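# Move tube from door-side shelf bench into window-side rack

## Task

Pick up the tube on the shelved bench by the door and seat it fully down into one of the holes of the tube rack on the shelved bench by the window. The task fails if the tube ever touches the floor, or if the robot tips over or is left leaning.

## Robot and tools

ROBOT. TidyBot++: a mobile base (0.54 m long, 0.50 m wide, 0.38 m tall) driven by four powered casters, carrying a single seven-joint arm with a two-finger gripper. The shoulder sits 0.12 m ahead of the base centre and 0.68 m above the floor. Arm segments: upper arm 0.42 m, forearm 0.31 m, hand 0.31 m. It starts folded, hand pointing down, with the wrist reaching up to 0.08 m beyond the base front and the elbow up to 1.15 m high. A downward-pointing hand reaches at most about 0.94 m above the floor, and only near the base. Two cameras: base_camera (fixed on the base, 644x364 image, looking forward and down) and wrist_camera (fisheye, 644x476, looking along the hand).

FRAMES. Everything is in metres. Base frame: origin on the floor below the base centre, x forward, y left, z up. The odometry frame is the base frame as it stood when the scene began. hand_pose is the point between the finger pads; the hand's z axis runs out along the fingers and the fingers close along its y axis.

move. One action per call. Arguments:
- base: an object with any of translate_m (forward positive), strafe_m (left positive), both -2 to 2 m, and rotate_rad (counter-clockwise from above positive), -6.3 to 6.3. These are offsets from where the base is when the command starts, measured along its axes then.
- joints: absolute angles in radians by name. joint_1_rad any angle, positive turns the arm clockwise seen from above (opposite to base heading). joint_2_rad -2.249 to 2.249, 0 upright, positive leans forward. joint_3_rad any angle. joint_4_rad -2.579 to 2.579, 0 straight; with joint_3_rad at 3.14, negative bends the forearm forward. joint_5_rad any angle. joint_6_rad -2.099 to 2.099; negative bends the hand forward (joint_3_rad 3.14, joint_5_rad 0). joint_7_rad any angle; pointing down, positive turns counter-clockwise from above, and at 1.57 the fingers open to left and right. Any-angle joints go the short way round, so send steps below half a turn. gripper_pos 0 (open, pad gap about 85 mm) to 1 (closed); gap is roughly 85 x (1 - gripper_pos) mm.
- target: one list of seven numbers, [x, y, z, qw, qx, qy, qz], an absolute hand pose in the base frame, same form as the hand_pose line. With target, joints may only contain gripper_pos.
- speeds: caps for this action only: translate_m and strafe_m 0.05 to 0.5 m/s (give one key when both are moving), rotate_rad 0.1 to 1.57 rad/s, gripper_pos 0.234 to 0.993 per s. Defaults are the maxima.
- cameras: list of base_camera, wrist_camera or all; omitted means all, [] means none.
- blocking: true (default) returns when everything rests; false returns in about 0.5 s while motion continues. A new move overrides only the parts it names.
An unknown key makes a call invalid; an out-of-range value gets it refused, and then later move, wait and finished_scene calls in that reply are skipped, as they are after an uncommanded stop.

wait(seconds 0 to 10, cameras): lets time pass and reports state. stop(cameras): brakes all running motions. zoom_image(camera, region [x0, y0, x1, y1] in pixels, top-left origin, at most 504 by 504): enlarges part of that camera's latest image. read_manual(section "licences"): licence texts only. finished_scene(scene): pass the current scene number; the goal must hold after the robot is left alone.

RESULTS. The move line reads done, or the worst status among motions. base_status, joint_status, hand_status: done, moving, off_target (rested away from target, may still push), stopped, not_followed, contact_stop or time_out (uncommanded stops), torque_fault, limit_stop_at_motor_heat. joint_positions in rad; hand_pose and hand_target (where joint targets would put the hand); base_odometry x, y and heading (rad, from wheel turns, so slip counts as motion); base_tilt in degrees, forward and right positive; motor_effort in percent with the last action's peak in brackets; on_its_own lists uncommanded behaviour; pictures gives image order. "joint command not followed" or "pose unreachable" means a safety check held back the arm (self-collision); nothing stops the arm hitting the base. ARM HIT marks a hard self or base impact. MOTOR HOT appears at 60 °C; at 75 °C the arm sinks and pauses 30 to 60 s.

HAND TIPS. Hand targets usually land within about 3 cm; fix by adding (wanted minus measured hand_pose) to the last target. To keep the hand still, resend hand_target, not hand_pose. Reaching forward low and close to the base often fails or drives the arm into the base. Unreachable poses wander up to 10 s then time_out. The arm sags with a load; never command a loaded joint to the angle it currently reads. The fingertips extend about 20 mm past the hand point when closed. When a held object lands on a surface, hand_pose nearly stops descending; watch the images and effort.

AVOID. Tube touching the floor; tipping (arm snagging something above about 0.6 m while the base moves, stretched-out sideways swings, pushing hard on furniture); driving the arm into things (torque limits 104.5 N m joints 1 to 4, 51.3 N m joints 5 to 7, which pause the arm 10 s); long stretched holds that heat motors; drops, slams, releasing a moving object, squeezing hard on something still resting, and fast-swung loads.

Each tool is called as name(argument=value, ...) on one line, values as JSON.

## Session

move()

Scene clock: 0.00 s.
base_odometry: x=+0.000 y=+0.000 heading=+0.000
base_tilt: forward=+0.1 right=+0.2
base_status: not commanded
joint_positions: joint_1_rad=-0.019 joint_2_rad=-0.313 joint_3_rad=+3.102 joint_4_rad=-2.528 joint_5_rad=-0.012 joint_6_rad=-0.863 joint_7_rad=+1.566 gripper_pos=+0.000
joint_status: not commanded
motor_effort: joint_1_rad=+1 joint_2_rad=-3 joint_3_rad=+0 joint_4_rad=+13 joint_5_rad=+0 joint_6_rad=+1 joint_7_rad=-1
hand_pose: x=+0.2599 y=+0.0110 z=+0.5825 quat_wxyz=(+0.000, +0.999, +0.023, +0.032) (m; base frame)
hand_target: x=+0.2592 y=+0.0110 z=+0.5821 quat_wxyz=(+0.000, +0.999, +0.023, +0.031) (m; base frame)
hand_status: not commanded
pictures: base_camera, wrist_camera

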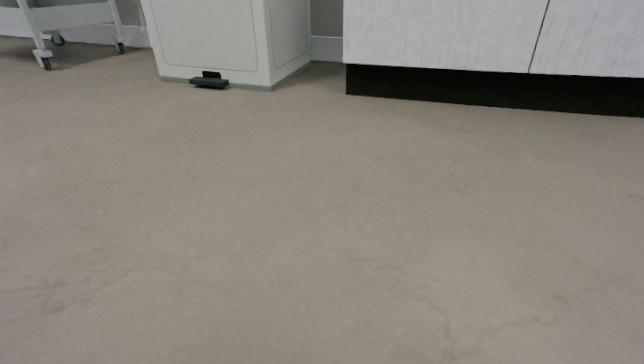

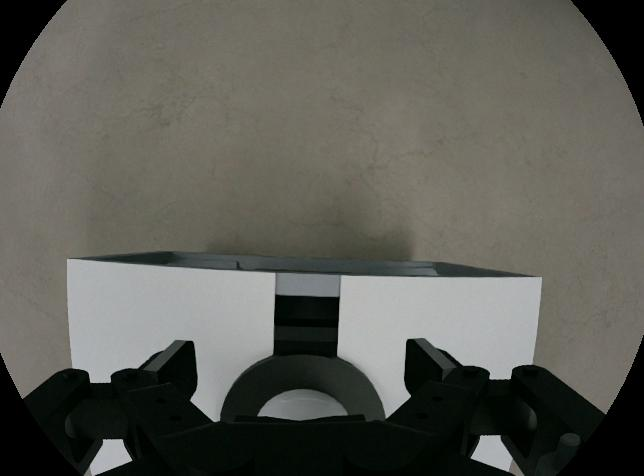

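move(joints={"joint_6_rad": 0.45})

Scene clock: 11.90 s.
move: done
base_odometry: x=+0.000 y=+0.000 heading=+0.000
base_tilt: forward=+0.0 right=+0.2
base_status: not commanded
joint_positions: joint_1_rad=-0.019 joint_2_rad=-0.313 joint_3_rad=+3.102 joint_4_rad=-2.528 joint_5_rad=-0.012 joint_6_rad=+0.408 joint_7_rad=+1.566 gripper_pos=+0.000
joint_status: all done
motor_effort: joint_1_rad=+0(1) joint_2_rad=-7(7) joint_3_rad=+0(1) joint_4_rad=+17(18) joint_5_rad=+0(1) joint_6_rad=+9(9) joint_7_rad=-1(2)
hand_pose: x=+0.5423 y=+0.0257 z=+0.8204 quat_wxyz=(-0.016, +0.785, +0.018, +0.619) (m; base frame)
hand_target: x=+0.5447 y=+0.0258 z=+0.8323 quat_wxyz=(-0.016, +0.773, +0.018, +0.634) (m; base frame)
hand_status: not commanded
pictures: base_camera, wrist_camera
camera_calibration:
wrist_camera: T_world_to_cam=[[-0.00129225, -0.999828, 0.0185251, 0.00118978], [-0.240913, -0.0176682, -0.970386, 0.979542], [0.970546, -0.0057169, -0.240848, -0.192963], [0, 0, 0, 1]] pos_world=[0.423265, 0.0173931, 0.904037]

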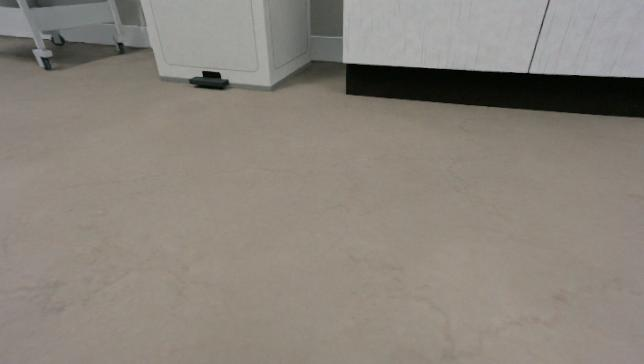

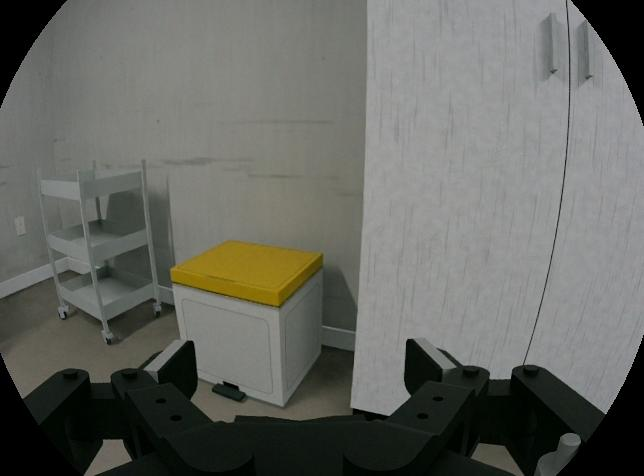

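move(joints={"joint_1_rad": -1.1}, cameras=["wrist_camera"])

move(joints={"joint_1_rad": -2.2}, cameras=["wrist_camera"])

move(joints={"joint_1_rad": -3.3}, cameras=["wrist_camera"])

move(joints={"joint_1_rad": -4.4}, cameras=["wrist_camera"])

move(joints={"joint_1_rad": -5.4}, cameras=["wrist_camera"])

Scene clock: 23.33 s.
move: done
base_odometry: x=+0.000 y=+0.000 heading=+0.000
base_tilt: forward=+0.0 right=+0.3
base_status: not commanded
joint_positions: joint_1_rad=-1.087 joint_2_rad=-0.313 joint_3_rad=+3.102 joint_4_rad=-2.528 joint_5_rad=-0.012 joint_6_rad=+0.408 joint_7_rad=+1.566 gripper_pos=+0.000
joint_status: all done
motor_effort: joint_1_rad=+0(1) joint_2_rad=-6(7) joint_3_rad=+0(1) joint_4_rad=+17(18) joint_5_rad=+0(1) joint_6_rad=+9(10) joint_7_rad=+0(2)
hand_pose: x=+0.3005 y=+0.3833 z=+0.8204 quat_wxyz=(-0.329, +0.667, +0.416, +0.524) (m; base frame)
hand_target: x=+0.2966 y=+0.3878 z=+0.8323 quat_wxyz=(-0.340, +0.653, +0.413, +0.536) (m; base frame)
hand_status: not commanded
pictures: wrist_camera
camera_calibration:
wrist_camera: T_world_to_cam=[[0.875476, -0.482907, 0.018522, -0.103143], [-0.100578, -0.21956, -0.970401, 0.962848], [0.47268, 0.847699, -0.240789, -0.133771], [0, 0, 0, 1]] pos_world=[0.250371, 0.274993, 0.904048]

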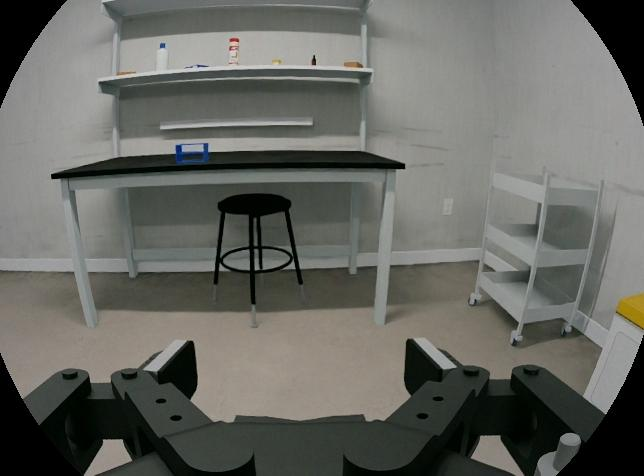

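Scene clock: 25.70 s.
move: done
base_odometry: x=+0.000 y=+0.000 heading=+0.000
base_tilt: forward=+0.1 right=+0.3
base_status: not commanded
joint_positions: joint_1_rad=-2.188 joint_2_rad=-0.313 joint_3_rad=+3.102 joint_4_rad=-2.528 joint_5_rad=-0.012 joint_6_rad=+0.408 joint_7_rad=+1.566 gripper_pos=+0.000
joint_status: all done
motor_effort: joint_1_rad=+0(1) joint_2_rad=-6(7) joint_3_rad=+1(1) joint_4_rad=+17(18) joint_5_rad=+0(1) joint_6_rad=+9(10) joint_7_rad=-1(2)
hand_pose: x=-0.1403 y=+0.3356 z=+0.8204 quat_wxyz=(-0.554, +0.351, +0.703, +0.275) (m; base frame)
hand_target: x=-0.1460 y=+0.3342 z=+0.8323 quat_wxyz=(-0.570, +0.341, +0.694, +0.279) (m; base frame)
hand_status: not commanded
pictures: wrist_camera
camera_calibration:
wrist_camera: T_world_to_cam=[[0.827451, 0.561233, 0.018522, -0.0974277], [0.150063, -0.189219, -0.970401, 0.933022], [-0.541116, 0.805738, -0.240789, -0.0131296], [0, 0, 0, 1]] pos_world=[-0.0664998, 0.241804, 0.904048]

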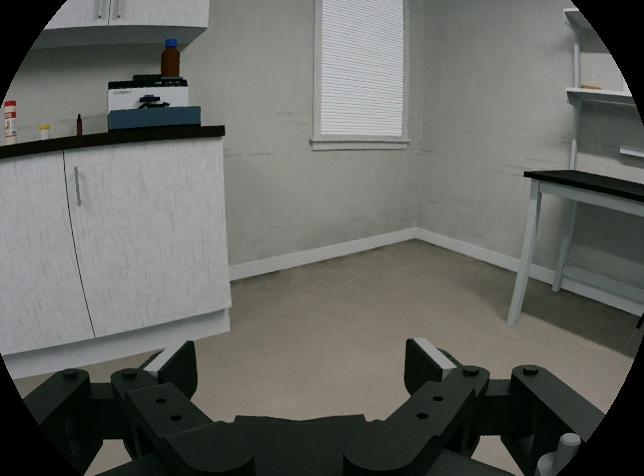

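Scene clock: 28.07 s.
move: done
base_odometry: x=+0.000 y=+0.000 heading=+0.000
base_tilt: forward=+0.0 right=+0.3
base_status: not commanded
joint_positions: joint_1_rad=-3.287 joint_2_rad=-0.313 joint_3_rad=+3.102 joint_4_rad=-2.528 joint_5_rad=-0.012 joint_6_rad=+0.408 joint_7_rad=+1.566 gripper_pos=+0.000
joint_status: all done
motor_effort: joint_1_rad=+0(2) joint_2_rad=-6(7) joint_3_rad=+0(1) joint_4_rad=+18(18) joint_5_rad=+0(1) joint_6_rad=+9(10) joint_7_rad=-1(2)
hand_pose: x=-0.2977 y=-0.0789 z=+0.8204 quat_wxyz=(-0.616, -0.068, +0.783, -0.055) (m; base frame)
hand_target: x=-0.2990 y=-0.0846 z=+0.8323 quat_wxyz=(-0.632, -0.072, +0.769, -0.060) (m; base frame)
hand_status: not commanded
pictures: wrist_camera
camera_calibration:
wrist_camera: T_world_to_cam=[[-0.124815, 0.992007, 0.0185188, 0.0158947], [0.236644, 0.0478905, -0.970415, 0.922724], [-0.963546, -0.11674, -0.24073, 0.037085], [0, 0, 0, 1]] pos_world=[-0.18064, -0.0556281, 0.904059]

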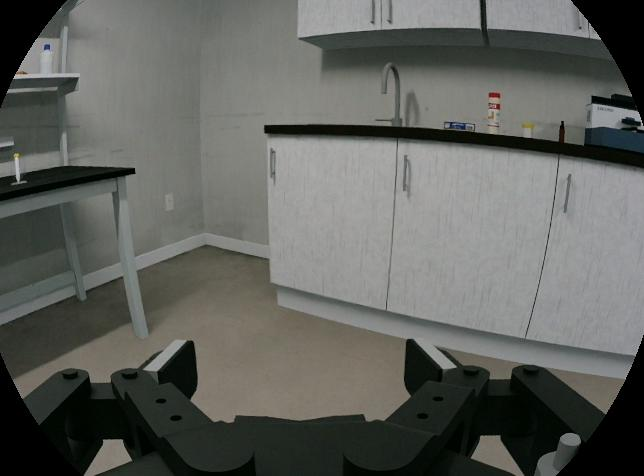

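Scene clock: 30.43 s.
move: done
base_odometry: x=+0.000 y=+0.000 heading=+0.000
base_tilt: forward=+0.0 right=+0.3
base_status: not commanded
joint_positions: joint_1_rad=-4.387 joint_2_rad=-0.313 joint_3_rad=+3.102 joint_4_rad=-2.528 joint_5_rad=-0.012 joint_6_rad=+0.408 joint_7_rad=+1.566 gripper_pos=+0.000
joint_status: all done
motor_effort: joint_1_rad=+0(2) joint_2_rad=-6(7) joint_3_rad=+0(1) joint_4_rad=+17(18) joint_5_rad=+0(1) joint_6_rad=+9(10) joint_7_rad=-1(2)
hand_pose: x=+0.0003 y=-0.4071 z=+0.8204 quat_wxyz=(-0.497, -0.467, +0.632, -0.369) (m; base frame)
hand_target: x=+0.0047 y=-0.4109 z=+0.8323 quat_wxyz=(-0.507, -0.463, +0.618, -0.382) (m; base frame)
hand_status: not commanded
pictures: wrist_camera
camera_calibration:
wrist_camera: T_world_to_cam=[[-0.940699, 0.338736, 0.0185188, 0.112985], [0.064661, 0.232622, -0.970415, 0.94319], [-0.333023, -0.911671, -0.24073, -0.0379472], [0, 0, 0, 1]] pos_world=[0.0326599, -0.292274, 0.904059]

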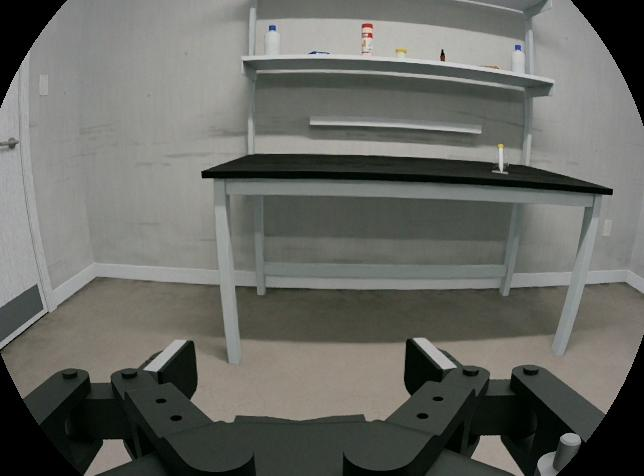

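Scene clock: 32.73 s.
move: done
base_odometry: x=+0.000 y=+0.000 heading=+0.000
base_tilt: forward=+0.1 right=+0.3
base_status: not commanded
joint_positions: joint_1_rad=-5.388 joint_2_rad=-0.313 joint_3_rad=+3.102 joint_4_rad=-2.528 joint_5_rad=-0.012 joint_6_rad=+0.408 joint_7_rad=+1.566 gripper_pos=+0.000
joint_status: all done
motor_effort: joint_1_rad=+0(2) joint_2_rad=-6(7) joint_3_rad=+0(1) joint_4_rad=+17(18) joint_5_rad=-1(1) joint_6_rad=+9(10) joint_7_rad=+0(2)
hand_pose: x=+0.3975 y=-0.3198 z=+0.8204 quat_wxyz=(-0.259, -0.713, +0.330, -0.562) (m; base frame)
hand_target: x=+0.4030 y=-0.3182 z=+0.8323 quat_wxyz=(-0.262, -0.703, +0.321, -0.578) (m; base frame)
hand_status: not commanded
pictures: wrist_camera
camera_calibration:
wrist_camera: T_world_to_cam=[[-0.793215, -0.60866, 0.0185188, 0.0954344], [-0.160833, 0.180074, -0.970415, 0.970024], [0.587318, -0.772727, -0.24073, -0.147468], [0, 0, 0, 1]] pos_world=[0.318322, -0.230542, 0.904059]

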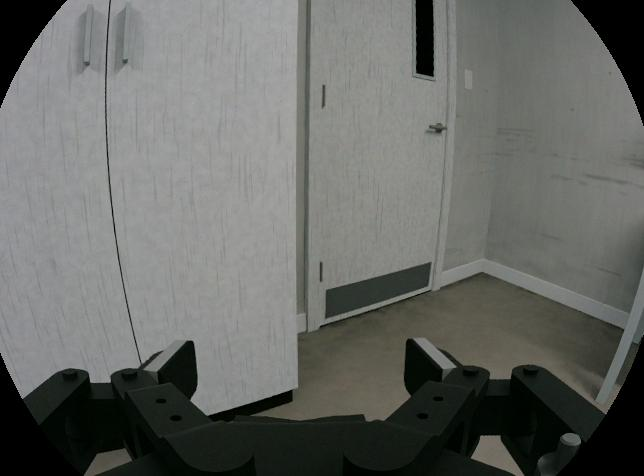

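move(joints={"joint_1_rad": -4.4}, cameras=["wrist_camera"])

zoom_image(camera="wrist_camera", region=[450, 120, 580, 210])

Scene clock: 40.93 s.
move: done
base_odometry: x=+0.000 y=+0.000 heading=+0.000
base_tilt: forward=+0.1 right=+0.3
base_status: not commanded
joint_positions: joint_1_rad=-4.413 joint_2_rad=-0.313 joint_3_rad=+3.102 joint_4_rad=-2.528 joint_5_rad=-0.012 joint_6_rad=+0.408 joint_7_rad=+1.566 gripper_pos=+0.000
joint_status: all done
motor_effort: joint_1_rad=+0(2) joint_2_rad=-7(8) joint_3_rad=+0(1) joint_4_rad=+17(18) joint_5_rad=+0(1) joint_6_rad=+9(10) joint_7_rad=+0(2)
hand_pose: x=+0.0105 y=-0.4100 z=+0.8204 quat_wxyz=(-0.492, -0.475, +0.626, -0.375) (m; base frame)
hand_target: x=+0.0048 y=-0.4109 z=+0.8323 quat_wxyz=(-0.507, -0.463, +0.618, -0.382) (m; base frame)
hand_status: not commanded
pictures: wrist_camera
camera_calibration:
wrist_camera: T_world_to_cam=[[-0.948885, 0.31508, 0.0185157, 0.113962], [0.058801, 0.234111, -0.97043, 0.943894], [-0.310098, -0.919737, -0.240671, -0.0407298], [0, 0, 0, 1]] pos_world=[0.0400046, -0.294344, 0.90407]

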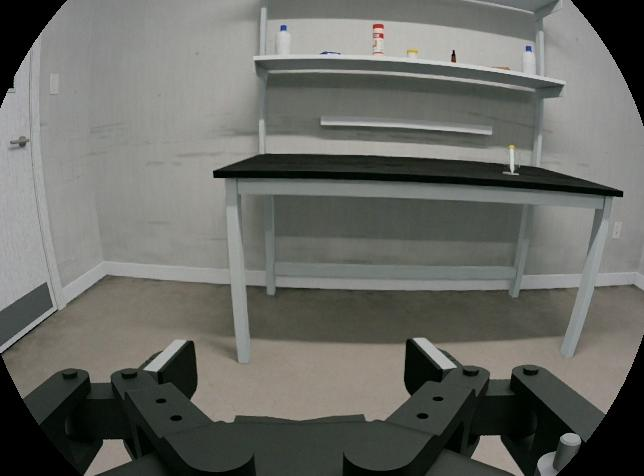

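Scaled by 3.877.

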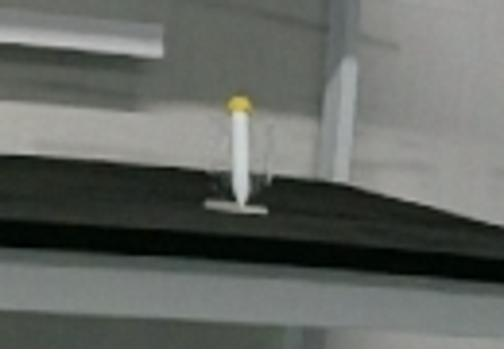

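move(joints={"joint_1_rad": -2.7}, cameras=[])

move(joints={"joint_1_rad": -1.1}, cameras=["wrist_camera"])

zoom_image(camera="wrist_camera", region=[150, 120, 260, 200])

Scene clock: 68.67 s.
move: done
base_odometry: x=+0.000 y=+0.000 heading=+0.000
base_tilt: forward=+0.1 right=+0.3
base_status: not commanded
joint_positions: joint_1_rad=-2.713 joint_2_rad=-0.313 joint_3_rad=+3.102 joint_4_rad=-2.528 joint_5_rad=-0.012 joint_6_rad=+0.408 joint_7_rad=+1.566 gripper_pos=+0.000
joint_status: all done
motor_effort: joint_1_rad=+1(2) joint_2_rad=-7(7) joint_3_rad=+0(1) joint_4_rad=+17(18) joint_5_rad=+0(1) joint_6_rad=+9(10) joint_7_rad=-1(2)
hand_pose: x=-0.2736 y=+0.1604 z=+0.8204 quat_wxyz=(-0.607, +0.157, +0.770, +0.122) (m; base frame)
hand_target: x=-0.2738 y=+0.1662 z=+0.8323 quat_wxyz=(-0.621, +0.159, +0.756, +0.129) (m; base frame)
hand_status: not commanded
pictures: none
No camera images: "cameras" was empty.

Scene clock: 71.47 s.
move: done
base_odometry: x=+0.000 y=+0.000 heading=+0.000
base_tilt: forward=+0.1 right=+0.2
base_status: not commanded
joint_positions: joint_1_rad=-1.113 joint_2_rad=-0.313 joint_3_rad=+3.102 joint_4_rad=-2.528 joint_5_rad=-0.012 joint_6_rad=+0.408 joint_7_rad=+1.566 gripper_pos=+0.000
joint_status: all done
motor_effort: joint_1_rad=+0(2) joint_2_rad=-7(7) joint_3_rad=+0(1) joint_4_rad=+17(18) joint_5_rad=+0(1) joint_6_rad=+9(10) joint_7_rad=+0(2)
hand_pose: x=+0.2908 y=+0.3878 z=+0.8204 quat_wxyz=(-0.335, +0.661, +0.424, +0.520) (m; base frame)
hand_target: x=+0.2966 y=+0.3878 z=+0.8323 quat_wxyz=(-0.340, +0.653, +0.413, +0.536) (m; base frame)
hand_status: not commanded
pictures: wrist_camera
camera_calibration:
wrist_camera: T_world_to_cam=[[0.887331, -0.460761, 0.0185126, -0.104545], [-0.094956, -0.221857, -0.970445, 0.962197], [0.451251, 0.859348, -0.240612, -0.131385], [0, 0, 0, 1]] pos_world=[0.24342, 0.278205, 0.904081]

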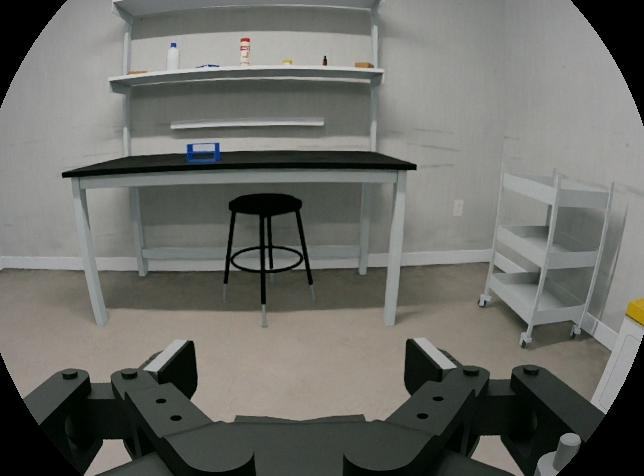

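Scaled by 4.582.

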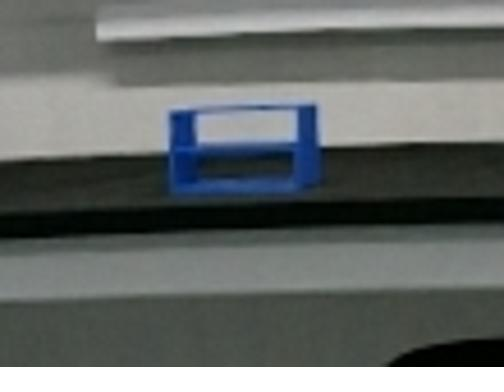

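move(base={"translate_m": -1.05, "strafe_m": -0.58, "rotate_rad": -1.94}, joints={"joint_1_rad": 0.0})

Scene clock: 132.70 s.
move: done
base_odometry: x=-1.050 y=-0.580 heading=-1.940
base_tilt: forward=+0.1 right=+0.3
base_status: done
joint_positions: joint_1_rad=-0.008 joint_2_rad=-0.312 joint_3_rad=+3.102 joint_4_rad=-2.528 joint_5_rad=-0.012 joint_6_rad=+0.410 joint_7_rad=+1.566 gripper_pos=+0.000
joint_status: all done
motor_effort: joint_1_rad=+0(2) joint_2_rad=-7(10) joint_3_rad=+0(2) joint_4_rad=+18(18) joint_5_rad=+0(1) joint_6_rad=+9(10) joint_7_rad=-1(2)
hand_pose: x=+0.5428 y=+0.0207 z=+0.8206 quat_wxyz=(-0.012, +0.785, +0.014, +0.619) (m; base frame)
hand_target: x=+0.5451 y=+0.0176 z=+0.8323 quat_wxyz=(-0.010, +0.773, +0.011, +0.635) (m; base frame)
hand_status: not commanded
pictures: base_camera, wrist_camera
camera_calibration:
wrist_camera: T_world_to_cam=[[-0.0132356, -0.999742, 0.0184399, 0.00269154], [-0.24005, -0.0147253, -0.970649, 0.9795], [0.97067, -0.0172736, -0.239793, -0.194111], [0, 0, 0, 1]] pos_world=[0.423582, 0.0137613, 0.904155]

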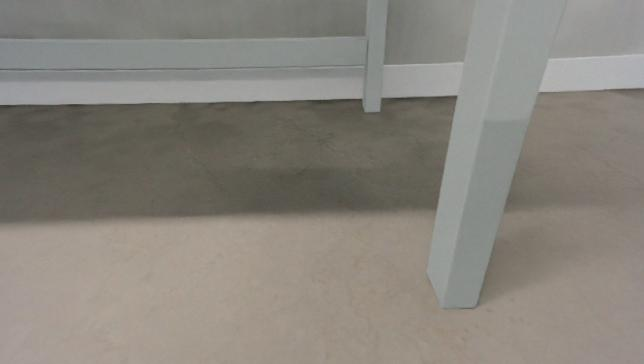

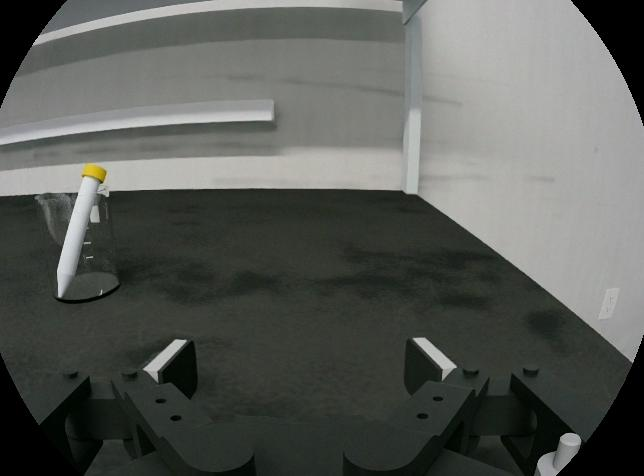

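zoom_image(camera="wrist_camera", region=[0, 140, 160, 320])

Scaled by 2.800.

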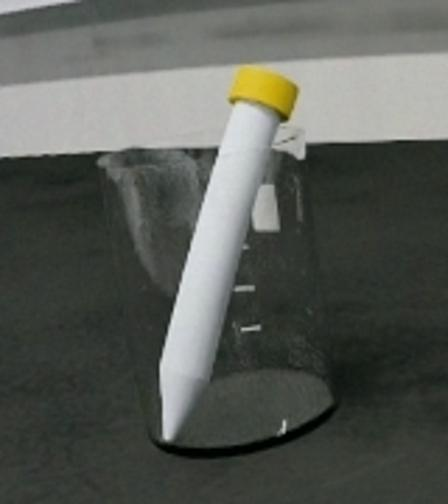

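move(base={"strafe_m": 0.21}, joints={"joint_2_rad": -0.299, "joint_4_rad": -1.412, "joint_6_rad": -1.243, "joint_3_rad": 3.1416, "joint_1_rad": 0.0, "joint_5_rad": 0.0})

Scene clock: 182.23 s.
move: done
base_odometry: x=-0.854 y=-0.656 heading=-1.940
base_tilt: forward=+0.1 right=+0.3
base_status: done
joint_positions: joint_1_rad=-0.007 joint_2_rad=-0.312 joint_3_rad=+3.123 joint_4_rad=-1.433 joint_5_rad=-0.012 joint_6_rad=-1.186 joint_7_rad=+1.566 gripper_pos=+0.000
joint_status: all done
motor_effort: joint_1_rad=+0(1) joint_2_rad=-8(11) joint_3_rad=+0(3) joint_4_rad=+18(21) joint_5_rad=+0(1) joint_6_rad=+7(10) joint_7_rad=-1(2)
hand_pose: x=+0.5030 y=+0.0163 z=+1.0099 quat_wxyz=(-0.009, +0.914, +0.011, +0.405) (m; base frame)
hand_target: x=+0.4972 y=+0.0013 z=+1.0028 quat_wxyz=(-0.001, +0.924, -0.002, +0.383) (m; base frame)
hand_status: not commanded
pictures: base_camera, wrist_camera
camera_calibration:
wrist_camera: T_world_to_cam=[[-0.00698492, -0.99942, 0.0333317, -0.0239175], [-0.676687, -0.0198172, -0.736004, 1.13638], [0.736238, -0.027696, -0.676156, 0.448648], [0, 0, 0, 1]] pos_world=[0.438497, 0.0110421, 1.14054]

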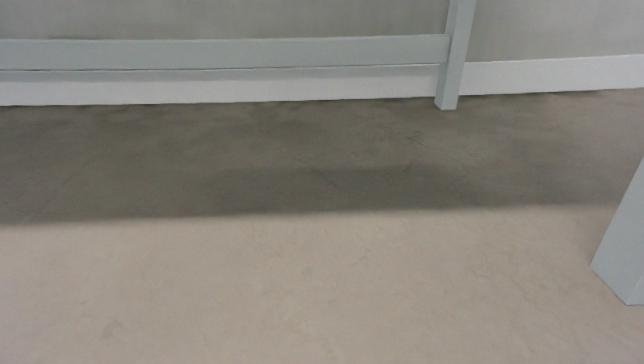

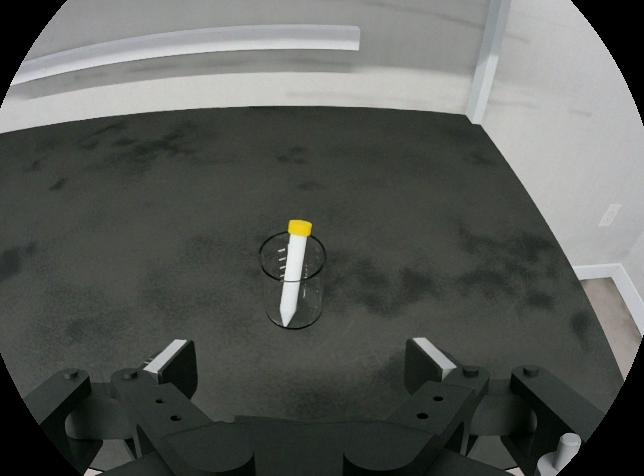

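zoom_image(camera="wrist_camera", region=[230, 200, 360, 340])

Scaled by 3.600.

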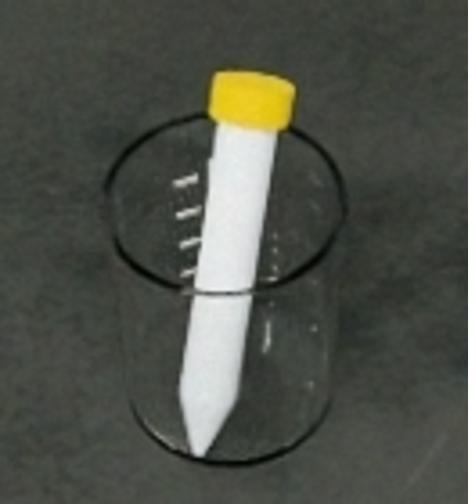

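move(base={"strafe_m": 0.185}, joints={"joint_1_rad": 0.262, "joint_2_rad": 0.282, "joint_3_rad": 3.1416, "joint_4_rad": -0.844, "joint_5_rad": 0.0, "joint_6_rad": -1.405, "joint_7_rad": 1.57})

Scene clock: 269.77 s.
move: done
base_odometry: x=-0.682 y=-0.723 heading=-1.940
base_tilt: forward=+0.1 right=+0.3
base_status: done
joint_positions: joint_1_rad=+0.254 joint_2_rad=+0.263 joint_3_rad=+3.131 joint_4_rad=-0.868 joint_5_rad=-0.012 joint_6_rad=-1.351 joint_7_rad=+1.566 gripper_pos=+0.000
joint_status: all done
motor_effort: joint_1_rad=+0(2) joint_2_rad=-26(28) joint_3_rad=+0(2) joint_4_rad=+18(19) joint_5_rad=+0(1) joint_6_rad=+6(9) joint_7_rad=-1(2)
hand_pose: x=+0.6872 y=-0.1366 z=+0.9764 quat_wxyz=(+0.031, +0.939, -0.117, +0.323) (m; base frame)
hand_target: x=+0.6789 y=-0.1488 z=+0.9662 quat_wxyz=(+0.039, +0.946, -0.125, +0.298) (m; base frame)
hand_status: not commanded
pictures: base_camera, wrist_camera
camera_calibration:
wrist_camera: T_world_to_cam=[[-0.26456, -0.963881, 0.0306842, 0.01016], [-0.770858, 0.192247, -0.607304, 1.20135], [0.57947, -0.184322, -0.793877, 0.487354], [0, 0, 0, 1]] pos_world=[0.646354, -0.131334, 1.11617]

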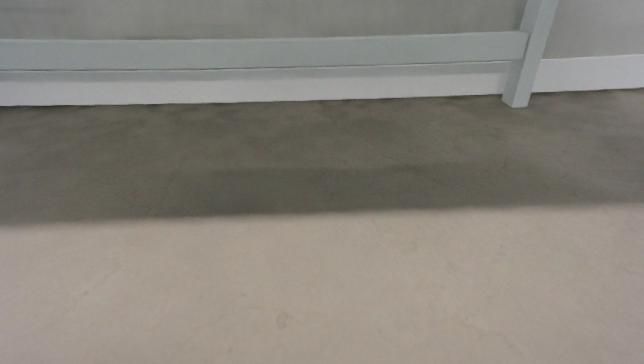

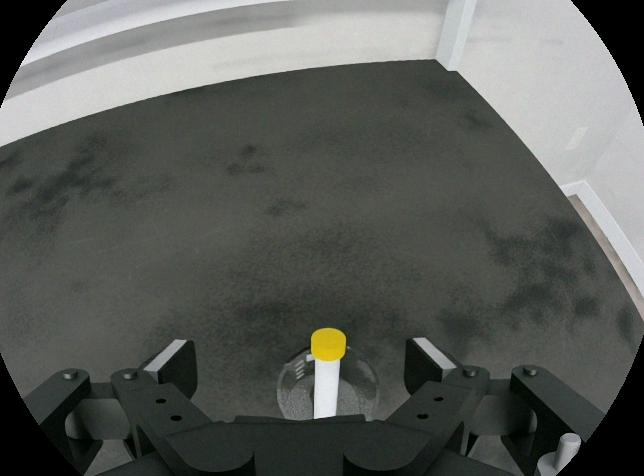

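move(target=[0.690, -0.158, 0.919, 0.0354, 0.9407, -0.1038, 0.3212], cameras=["wrist_camera"])

Scene clock: 299.10 s.
move: off_target
base_odometry: x=-0.682 y=-0.723 heading=-1.940
base_tilt: forward=+0.0 right=+0.3
base_status: not commanded
joint_positions: joint_1_rad=+0.224 joint_2_rad=+0.263 joint_3_rad=+3.248 joint_4_rad=-1.078 joint_5_rad=-0.058 joint_6_rad=-1.200 joint_7_rad=+1.629 gripper_pos=+0.000
joint_status: not commanded
motor_effort: joint_1_rad=+0(1) joint_2_rad=-27(28) joint_3_rad=+0(1) joint_4_rad=+18(19) joint_5_rad=+0(1) joint_6_rad=+5(6) joint_7_rad=-1(2)
hand_pose: x=+0.6876 y=-0.1670 z=+0.9036 quat_wxyz=(+0.041, +0.947, -0.126, +0.294) (m; base frame)
hand_target: x=+0.6900 y=-0.1580 z=+0.9190 quat_wxyz=(+0.035, +0.941, -0.104, +0.321) (m; base frame)
hand_status: off_target (0.018 m and 4.1 deg from the pose sent, 0.061 m and 1.6 deg at the start)
pictures: wrist_camera
camera_calibration:
wrist_camera: T_world_to_cam=[[-0.284547, -0.95721, 0.0527373, -0.021905], [-0.801563, 0.207381, -0.560794, 1.14491], [0.525861, -0.201845, -0.826274, 0.487024], [0, 0, 0, 1]] pos_world=[0.655378, -0.160098, 1.04563]

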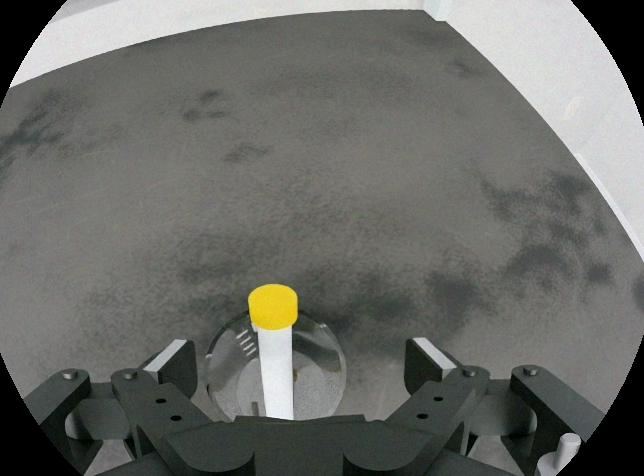

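move(target=[0.7206, -0.1571, 0.9037, 0.0354, 0.9407, -0.1038, 0.3212], cameras=["wrist_camera"])

Scene clock: 324.73 s.
move: off_target
base_odometry: x=-0.682 y=-0.723 heading=-1.940
base_tilt: forward=+0.1 right=+0.3
base_status: not commanded
joint_positions: joint_1_rad=+0.219 joint_2_rad=+0.277 joint_3_rad=+3.248 joint_4_rad=-1.071 joint_5_rad=-0.059 joint_6_rad=-1.171 joint_7_rad=+1.630 gripper_pos=+0.000
joint_status: not commanded
motor_effort: joint_1_rad=+0(1) joint_2_rad=-27(29) joint_3_rad=+0(1) joint_4_rad=+18(19) joint_5_rad=+0(1) joint_6_rad=+6(6) joint_7_rad=-1(3)
hand_pose: x=+0.6999 y=-0.1672 z=+0.9036 quat_wxyz=(+0.043, +0.944, -0.122, +0.304) (m; base frame)
hand_target: x=+0.7206 y=-0.1571 z=+0.9037 quat_wxyz=(+0.035, +0.941, -0.104, +0.321) (m; base frame)
hand_status: off_target (0.023 m and 3.0 deg from the pose sent, 0.034 m and 4.1 deg at the start)
pictures: wrist_camera
camera_calibration:
wrist_camera: T_world_to_cam=[[-0.280363, -0.958355, 0.0543283, -0.0230821], [-0.791145, 0.198653, -0.57847, 1.16199], [0.543587, -0.205163, -0.813893, 0.456318], [0, 0, 0, 1]] pos_world=[0.664784, -0.159335, 1.04483]

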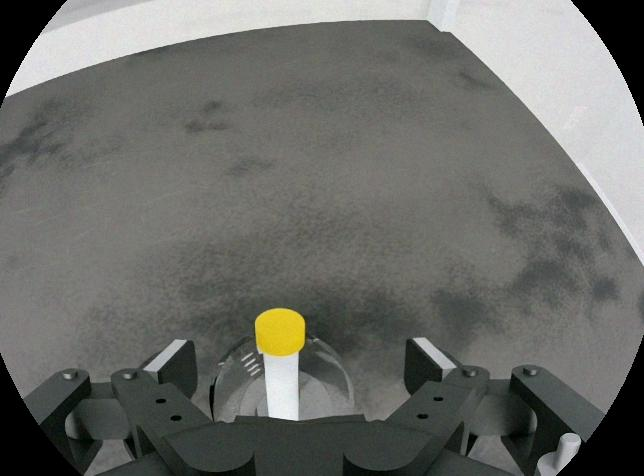

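move(target=[0.738, -0.1562, 0.8871, 0.0354, 0.9407, -0.1038, 0.3212], cameras=["wrist_camera"])

Scene clock: 334.33 s.
move: off_target
base_odometry: x=-0.682 y=-0.723 heading=-1.940
base_tilt: forward=+0.1 right=+0.3
base_status: not commanded
joint_positions: joint_1_rad=+0.213 joint_2_rad=+0.307 joint_3_rad=+3.248 joint_4_rad=-1.071 joint_5_rad=-0.059 joint_6_rad=-1.129 joint_7_rad=+1.630 gripper_pos=+0.000
joint_status: not commanded
motor_effort: joint_1_rad=+0(1) joint_2_rad=-29(30) joint_3_rad=+0(1) joint_4_rad=+19(19) joint_5_rad=+0(1) joint_6_rad=+6(6) joint_7_rad=-1(2)
hand_pose: x=+0.7173 y=-0.1683 z=+0.8929 quat_wxyz=(+0.044, +0.942, -0.119, +0.310) (m; base frame)
hand_target: x=+0.7380 y=-0.1562 z=+0.8871 quat_wxyz=(+0.035, +0.941, -0.104, +0.321) (m; base frame)
hand_status: off_target (0.025 m and 2.4 deg from the pose sent, 0.043 m and 3.0 deg at the start)
pictures: wrist_camera
camera_calibration:
wrist_camera: T_world_to_cam=[[-0.276131, -0.959412, 0.0572709, -0.0245476], [-0.78589, 0.191083, -0.588102, 1.17337], [0.553289, -0.207402, -0.806756, 0.424178], [0, 0, 0, 1]] pos_world=[0.680667, -0.159787, 1.03367]

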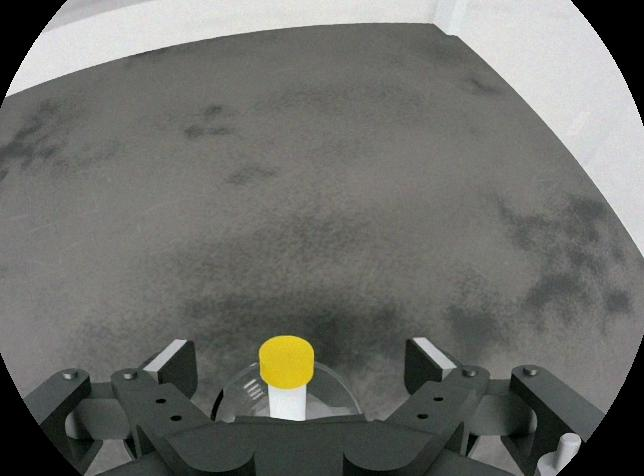

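move(target=[0.7392, -0.1490, 0.8818, 0.0354, 0.9407, -0.1038, 0.3212], cameras=["wrist_camera"])

Scene clock: 348.90 s.
move: off_target
base_odometry: x=-0.682 y=-0.723 heading=-1.940
base_tilt: forward=+0.1 right=+0.2
base_status: not commanded
joint_positions: joint_1_rad=+0.191 joint_2_rad=+0.307 joint_3_rad=+3.248 joint_4_rad=-1.075 joint_5_rad=-0.059 joint_6_rad=-1.110 joint_7_rad=+1.630 gripper_pos=+0.000
joint_status: not commanded
motor_effort: joint_1_rad=+0(2) joint_2_rad=-29(29) joint_3_rad=+0(1) joint_4_rad=+19(19) joint_5_rad=+0(1) joint_6_rad=+6(6) joint_7_rad=-1(2)
hand_pose: x=+0.7246 y=-0.1566 z=+0.8944 quat_wxyz=(+0.042, +0.941, -0.109, +0.317) (m; base frame)
hand_target: x=+0.7392 y=-0.1490 z=+0.8818 quat_wxyz=(+0.035, +0.941, -0.104, +0.321) (m; base frame)
hand_status: off_target (0.021 m and 1.1 deg from the pose sent, 0.031 m and 2.4 deg at the start)
pictures: wrist_camera
camera_calibration:
wrist_camera: T_world_to_cam=[[-0.256823, -0.964745, 0.0575273, -0.0264709], [-0.78104, 0.172125, -0.600291, 1.18222], [0.569226, -0.1991, -0.79771, 0.405458], [0, 0, 0, 1]] pos_world=[0.685766, -0.1483, 1.03464]

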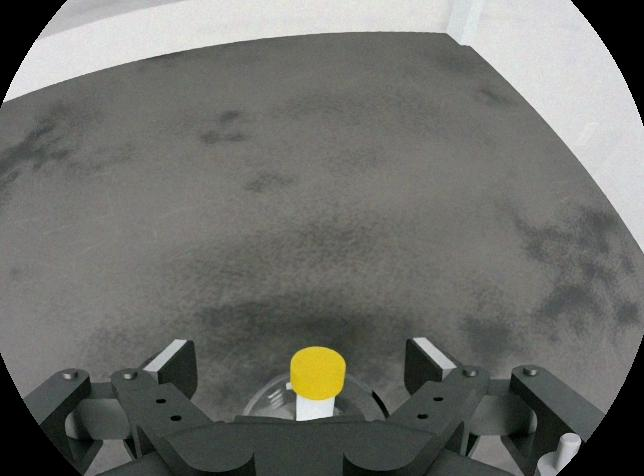

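move(base={"strafe_m": -0.006}, cameras=["wrist_camera"])

Scene clock: 359.43 s.
move: done
base_odometry: x=-0.687 y=-0.721 heading=-1.940
base_tilt: forward=+0.1 right=+0.3
base_status: done
joint_positions: joint_1_rad=+0.187 joint_2_rad=+0.307 joint_3_rad=+3.247 joint_4_rad=-1.075 joint_5_rad=-0.059 joint_6_rad=-1.110 joint_7_rad=+1.630 gripper_pos=+0.000
joint_status: not commanded
motor_effort: joint_1_rad=+0(3) joint_2_rad=-29(30) joint_3_rad=+0(2) joint_4_rad=+19(19) joint_5_rad=+0(1) joint_6_rad=+6(6) joint_7_rad=-2(2)
hand_pose: x=+0.7253 y=-0.1540 z=+0.8944 quat_wxyz=(+0.041, +0.941, -0.107, +0.317) (m; base frame)
hand_target: x=+0.7392 y=-0.1490 z=+0.8818 quat_wxyz=(+0.035, +0.941, -0.104, +0.321) (m; base frame)
hand_status: not commanded
pictures: wrist_camera
camera_calibration:
wrist_camera: T_world_to_cam=[[-0.252632, -0.965853, 0.0574972, -0.0269476], [-0.781776, 0.168749, -0.600292, 1.18231], [0.570091, -0.196603, -0.797711, 0.405319], [0, 0, 0, 1]] pos_world=[0.686428, -0.145855, 1.03461]

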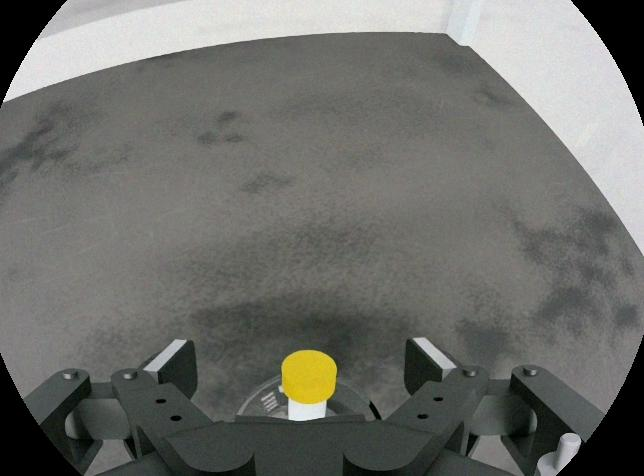

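move(target=[0.7332, -0.1475, 0.8748, 0.0354, 0.9407, -0.1038, 0.3212], cameras=["wrist_camera"])

Scene clock: 369.27 s.
move: off_target
base_odometry: x=-0.687 y=-0.721 heading=-1.940
base_tilt: forward=+0.1 right=+0.3
base_status: not commanded
joint_positions: joint_1_rad=+0.187 joint_2_rad=+0.307 joint_3_rad=+3.247 joint_4_rad=-1.115 joint_5_rad=-0.059 joint_6_rad=-1.080 joint_7_rad=+1.630 gripper_pos=+0.000
joint_status: not commanded
motor_effort: joint_1_rad=+0(1) joint_2_rad=-28(30) joint_3_rad=+0(1) joint_4_rad=+19(20) joint_5_rad=-1(1) joint_6_rad=+6(6) joint_7_rad=+0(2)
hand_pose: x=+0.7247 y=-0.1546 z=+0.8802 quat_wxyz=(+0.041, +0.943, -0.108, +0.313) (m; base frame)
hand_target: x=+0.7332 y=-0.1475 z=+0.8748 quat_wxyz=(+0.035, +0.941, -0.104, +0.321) (m; base frame)
hand_status: off_target (0.012 m and 1.3 deg from the pose sent, 0.022 m and 0.9 deg at the start)
pictures: wrist_camera
camera_calibration:
wrist_camera: T_world_to_cam=[[-0.254031, -0.965522, 0.0568832, -0.0252108], [-0.787246, 0.172243, -0.592095, 1.17071], [0.561883, -0.195191, -0.803858, 0.405815], [0, 0, 0, 1]] pos_world=[0.687212, -0.146777, 1.02082]

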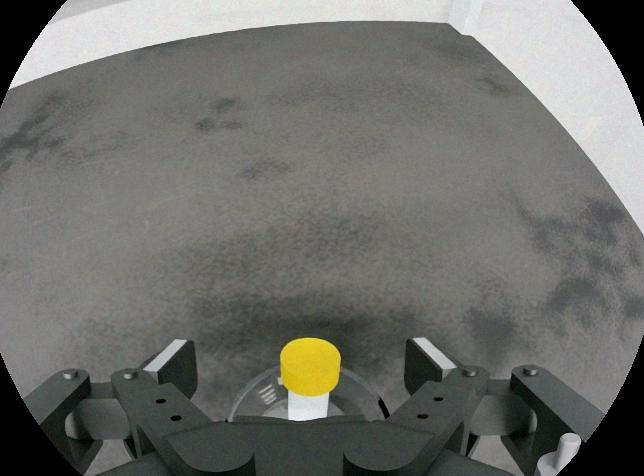

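move(joints={"gripper_pos": 0.68}, speeds={"gripper_pos": 0.5}, cameras=["wrist_camera"])

Scene clock: 381.70 s.
move: done
base_odometry: x=-0.687 y=-0.721 heading=-1.940
base_tilt: forward=+0.1 right=+0.2
base_status: not commanded
joint_positions: joint_1_rad=+0.187 joint_2_rad=+0.307 joint_3_rad=+3.247 joint_4_rad=-1.115 joint_5_rad=-0.059 joint_6_rad=-1.079 joint_7_rad=+1.630 gripper_pos=+0.678
joint_status: all done
motor_effort: joint_1_rad=-1(1) joint_2_rad=-29(29) joint_3_rad=+0(1) joint_4_rad=+19(19) joint_5_rad=+0(1) joint_6_rad=+5(6) joint_7_rad=-1(2)
hand_pose: x=+0.7250 y=-0.1546 z=+0.8804 quat_wxyz=(+0.041, +0.943, -0.108, +0.313) (m; base frame)
hand_target: x=+0.7332 y=-0.1475 z=+0.8748 quat_wxyz=(+0.035, +0.941, -0.104, +0.321) (m; base frame)
hand_status: not commanded
pictures: wrist_camera
camera_calibration:
wrist_camera: T_world_to_cam=[[-0.254109, -0.9655, 0.0569045, -0.0251901], [-0.786687, 0.172104, -0.592877, 1.17128], [0.56263, -0.195421, -0.80328, 0.40473], [0, 0, 0, 1]] pos_world=[0.687313, -0.14681, 1.02097]

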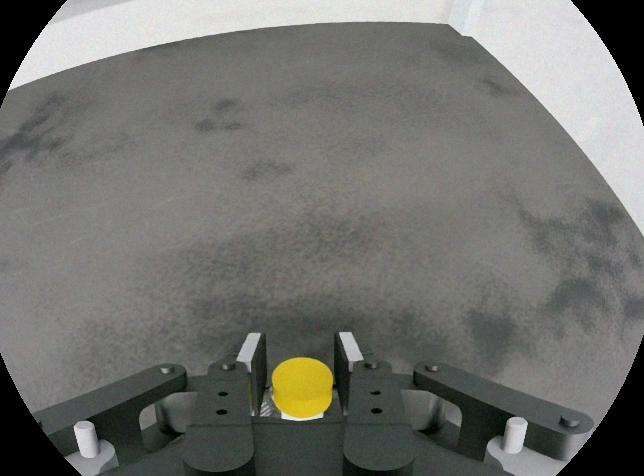

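zoom_image(camera="wrist_camera", region=[220, 310, 390, 440])

Scaled by 2.965.

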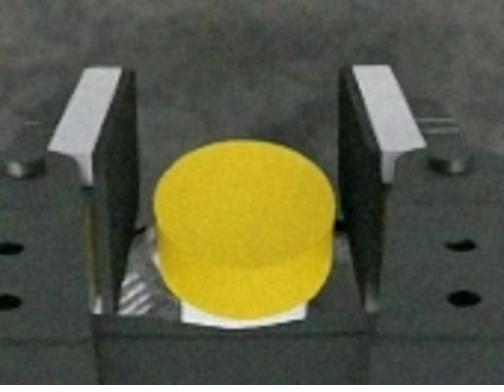

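move(joints={"gripper_pos": 0.73}, speeds={"gripper_pos": 0.234}, cameras=["wrist_camera"])

Scene clock: 401.47 s.
move: done
base_odometry: x=-0.687 y=-0.721 heading=-1.940
base_tilt: forward=+0.1 right=+0.2
base_status: not commanded
joint_positions: joint_1_rad=+0.187 joint_2_rad=+0.307 joint_3_rad=+3.247 joint_4_rad=-1.115 joint_5_rad=-0.059 joint_6_rad=-1.079 joint_7_rad=+1.630 gripper_pos=+0.730
joint_status: all done
motor_effort: joint_1_rad=+0(1) joint_2_rad=-29(29) joint_3_rad=+1(1) joint_4_rad=+18(19) joint_5_rad=+0(1) joint_6_rad=+5(6) joint_7_rad=-1(2)
hand_pose: x=+0.7250 y=-0.1546 z=+0.8804 quat_wxyz=(+0.041, +0.943, -0.108, +0.313) (m; base frame)
hand_target: x=+0.7332 y=-0.1475 z=+0.8748 quat_wxyz=(+0.035, +0.941, -0.104, +0.321) (m; base frame)
hand_status: not commanded
pictures: wrist_camera
camera_calibration:
wrist_camera: T_world_to_cam=[[-0.254114, -0.965499, 0.0569058, -0.0251889], [-0.786652, 0.172096, -0.592926, 1.17131], [0.562676, -0.195436, -0.803243, 0.404662], [0, 0, 0, 1]] pos_world=[0.68732, -0.146812, 1.02098]

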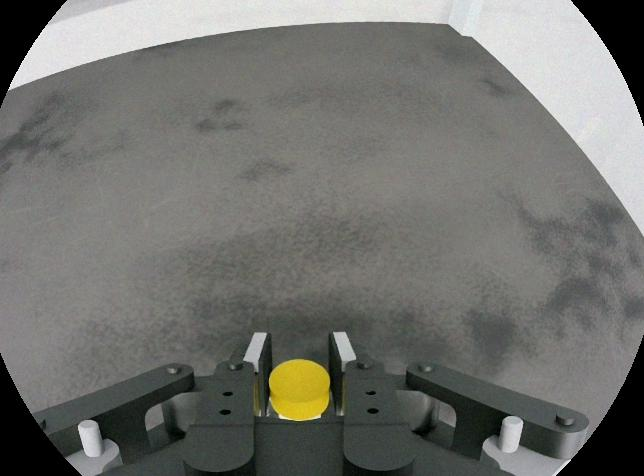

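move(joints={"gripper_pos": 0.75}, speeds={"gripper_pos": 0.234}, cameras=["wrist_camera"])

zoom_image(camera="wrist_camera", region=[220, 310, 390, 440])

Scene clock: 405.83 s.
move: done
base_odometry: x=-0.687 y=-0.721 heading=-1.940
base_tilt: forward=+0.1 right=+0.3
base_status: not commanded
joint_positions: joint_1_rad=+0.187 joint_2_rad=+0.307 joint_3_rad=+3.247 joint_4_rad=-1.115 joint_5_rad=-0.059 joint_6_rad=-1.079 joint_7_rad=+1.630 gripper_pos=+0.750
joint_status: all done
motor_effort: joint_1_rad=+0(1) joint_2_rad=-28(29) joint_3_rad=+0(0) joint_4_rad=+19(19) joint_5_rad=+0(1) joint_6_rad=+5(6) joint_7_rad=-1(1)
hand_pose: x=+0.7250 y=-0.1546 z=+0.8804 quat_wxyz=(+0.041, +0.943, -0.108, +0.313) (m; base frame)
hand_target: x=+0.7332 y=-0.1475 z=+0.8748 quat_wxyz=(+0.035, +0.941, -0.104, +0.321) (m; base frame)
hand_status: not commanded
pictures: wrist_camera
camera_calibration:
wrist_camera: T_world_to_cam=[[-0.254118, -0.965497, 0.0569071, -0.0251876], [-0.786617, 0.172087, -0.592975, 1.17135], [0.562723, -0.19545, -0.803207, 0.404594], [0, 0, 0, 1]] pos_world=[0.687326, -0.146814, 1.02099]

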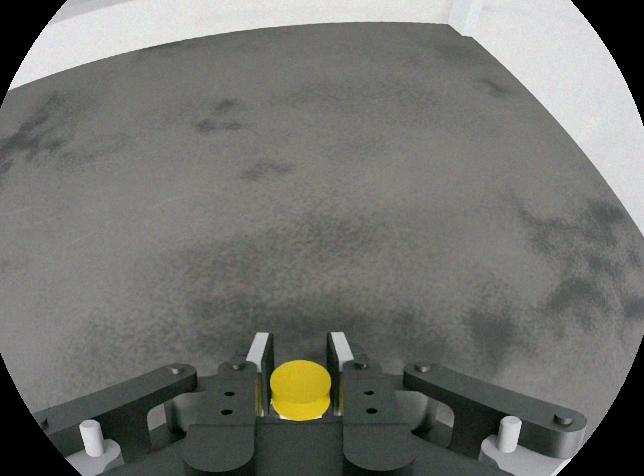

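Scaled by 2.965.

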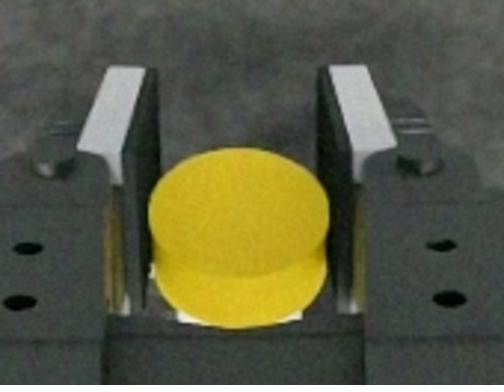

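move(joints={"gripper_pos": 0.775}, speeds={"gripper_pos": 0.234}, cameras=["wrist_camera"])

zoom_image(camera="wrist_camera", region=[220, 310, 390, 440])

Scene clock: 410.20 s.
move: done
base_odometry: x=-0.687 y=-0.721 heading=-1.940
base_tilt: forward=+0.1 right=+0.2
base_status: not commanded
joint_positions: joint_1_rad=+0.187 joint_2_rad=+0.307 joint_3_rad=+3.247 joint_4_rad=-1.115 joint_5_rad=-0.059 joint_6_rad=-1.079 joint_7_rad=+1.630 gripper_pos=+0.765
joint_status: all done
motor_effort: joint_1_rad=+0(1) joint_2_rad=-27(29) joint_3_rad=+0(0) joint_4_rad=+18(18) joint_5_rad=-1(1) joint_6_rad=+5(6) joint_7_rad=+0(2)
hand_pose: x=+0.7250 y=-0.1547 z=+0.8804 quat_wxyz=(+0.041, +0.943, -0.108, +0.313) (m; base frame)
hand_target: x=+0.7332 y=-0.1475 z=+0.8748 quat_wxyz=(+0.035, +0.941, -0.104, +0.321) (m; base frame)
hand_status: not commanded
pictures: wrist_camera
camera_calibration:
wrist_camera: T_world_to_cam=[[-0.254133, -0.965493, 0.0569111, -0.0251837], [-0.786512, 0.172061, -0.593122, 1.17145], [0.562863, -0.195493, -0.803099, 0.40439], [0, 0, 0, 1]] pos_world=[0.687345, -0.14682, 1.02101]

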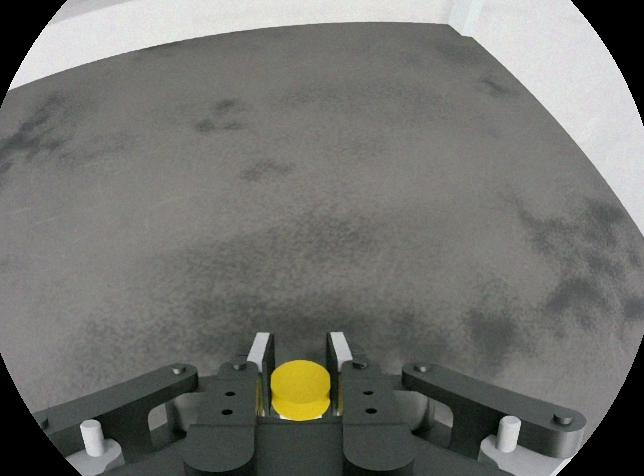

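Scaled by 2.965.

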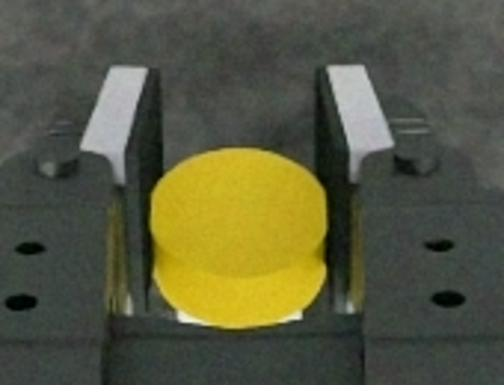

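move(target=[0.7382, -0.1485, 0.9248, 0.0354, 0.9407, -0.1038, 0.3212], cameras=["wrist_camera"])

Scene clock: 421.20 s.
move: off_target
base_odometry: x=-0.687 y=-0.721 heading=-1.940
base_tilt: forward=+0.1 right=+0.3
base_status: not commanded
joint_positions: joint_1_rad=+0.187 joint_2_rad=+0.321 joint_3_rad=+3.247 joint_4_rad=-0.930 joint_5_rad=-0.059 joint_6_rad=-1.168 joint_7_rad=+1.630 gripper_pos=+0.772
joint_status: not commanded
motor_effort: joint_1_rad=+0(1) joint_2_rad=-29(30) joint_3_rad=+0(1) joint_4_rad=+19(20) joint_5_rad=-1(1) joint_6_rad=+7(7) joint_7_rad=-1(2)
hand_pose: x=+0.7382 y=-0.1549 z=+0.9473 quat_wxyz=(+0.048, +0.929, -0.102, +0.352) (m; base frame)
hand_target: x=+0.7382 y=-0.1485 z=+0.9248 quat_wxyz=(+0.035, +0.941, -0.104, +0.321) (m; base frame)
hand_status: off_target (0.023 m and 4.0 deg from the pose sent, 0.047 m and 1.2 deg at the start)
pictures: wrist_camera
camera_calibration:
wrist_camera: T_world_to_cam=[[-0.250888, -0.96602, 0.0621375, -0.0333318], [-0.738583, 0.149536, -0.657369, 1.24346], [0.625739, -0.21082, -0.751003, 0.352519], [0, 0, 0, 1]] pos_world=[0.689453, -0.143824, 1.08423]

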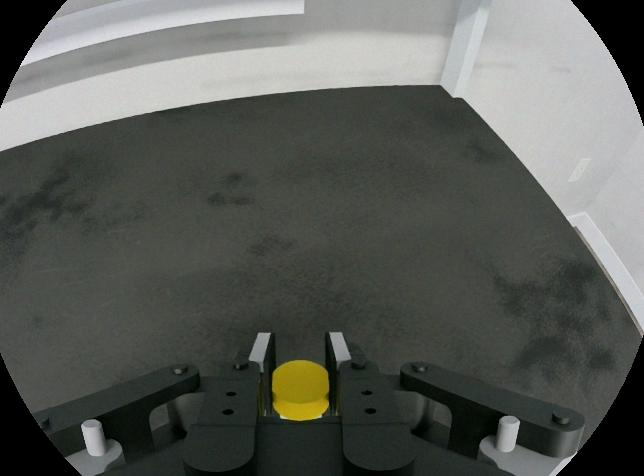

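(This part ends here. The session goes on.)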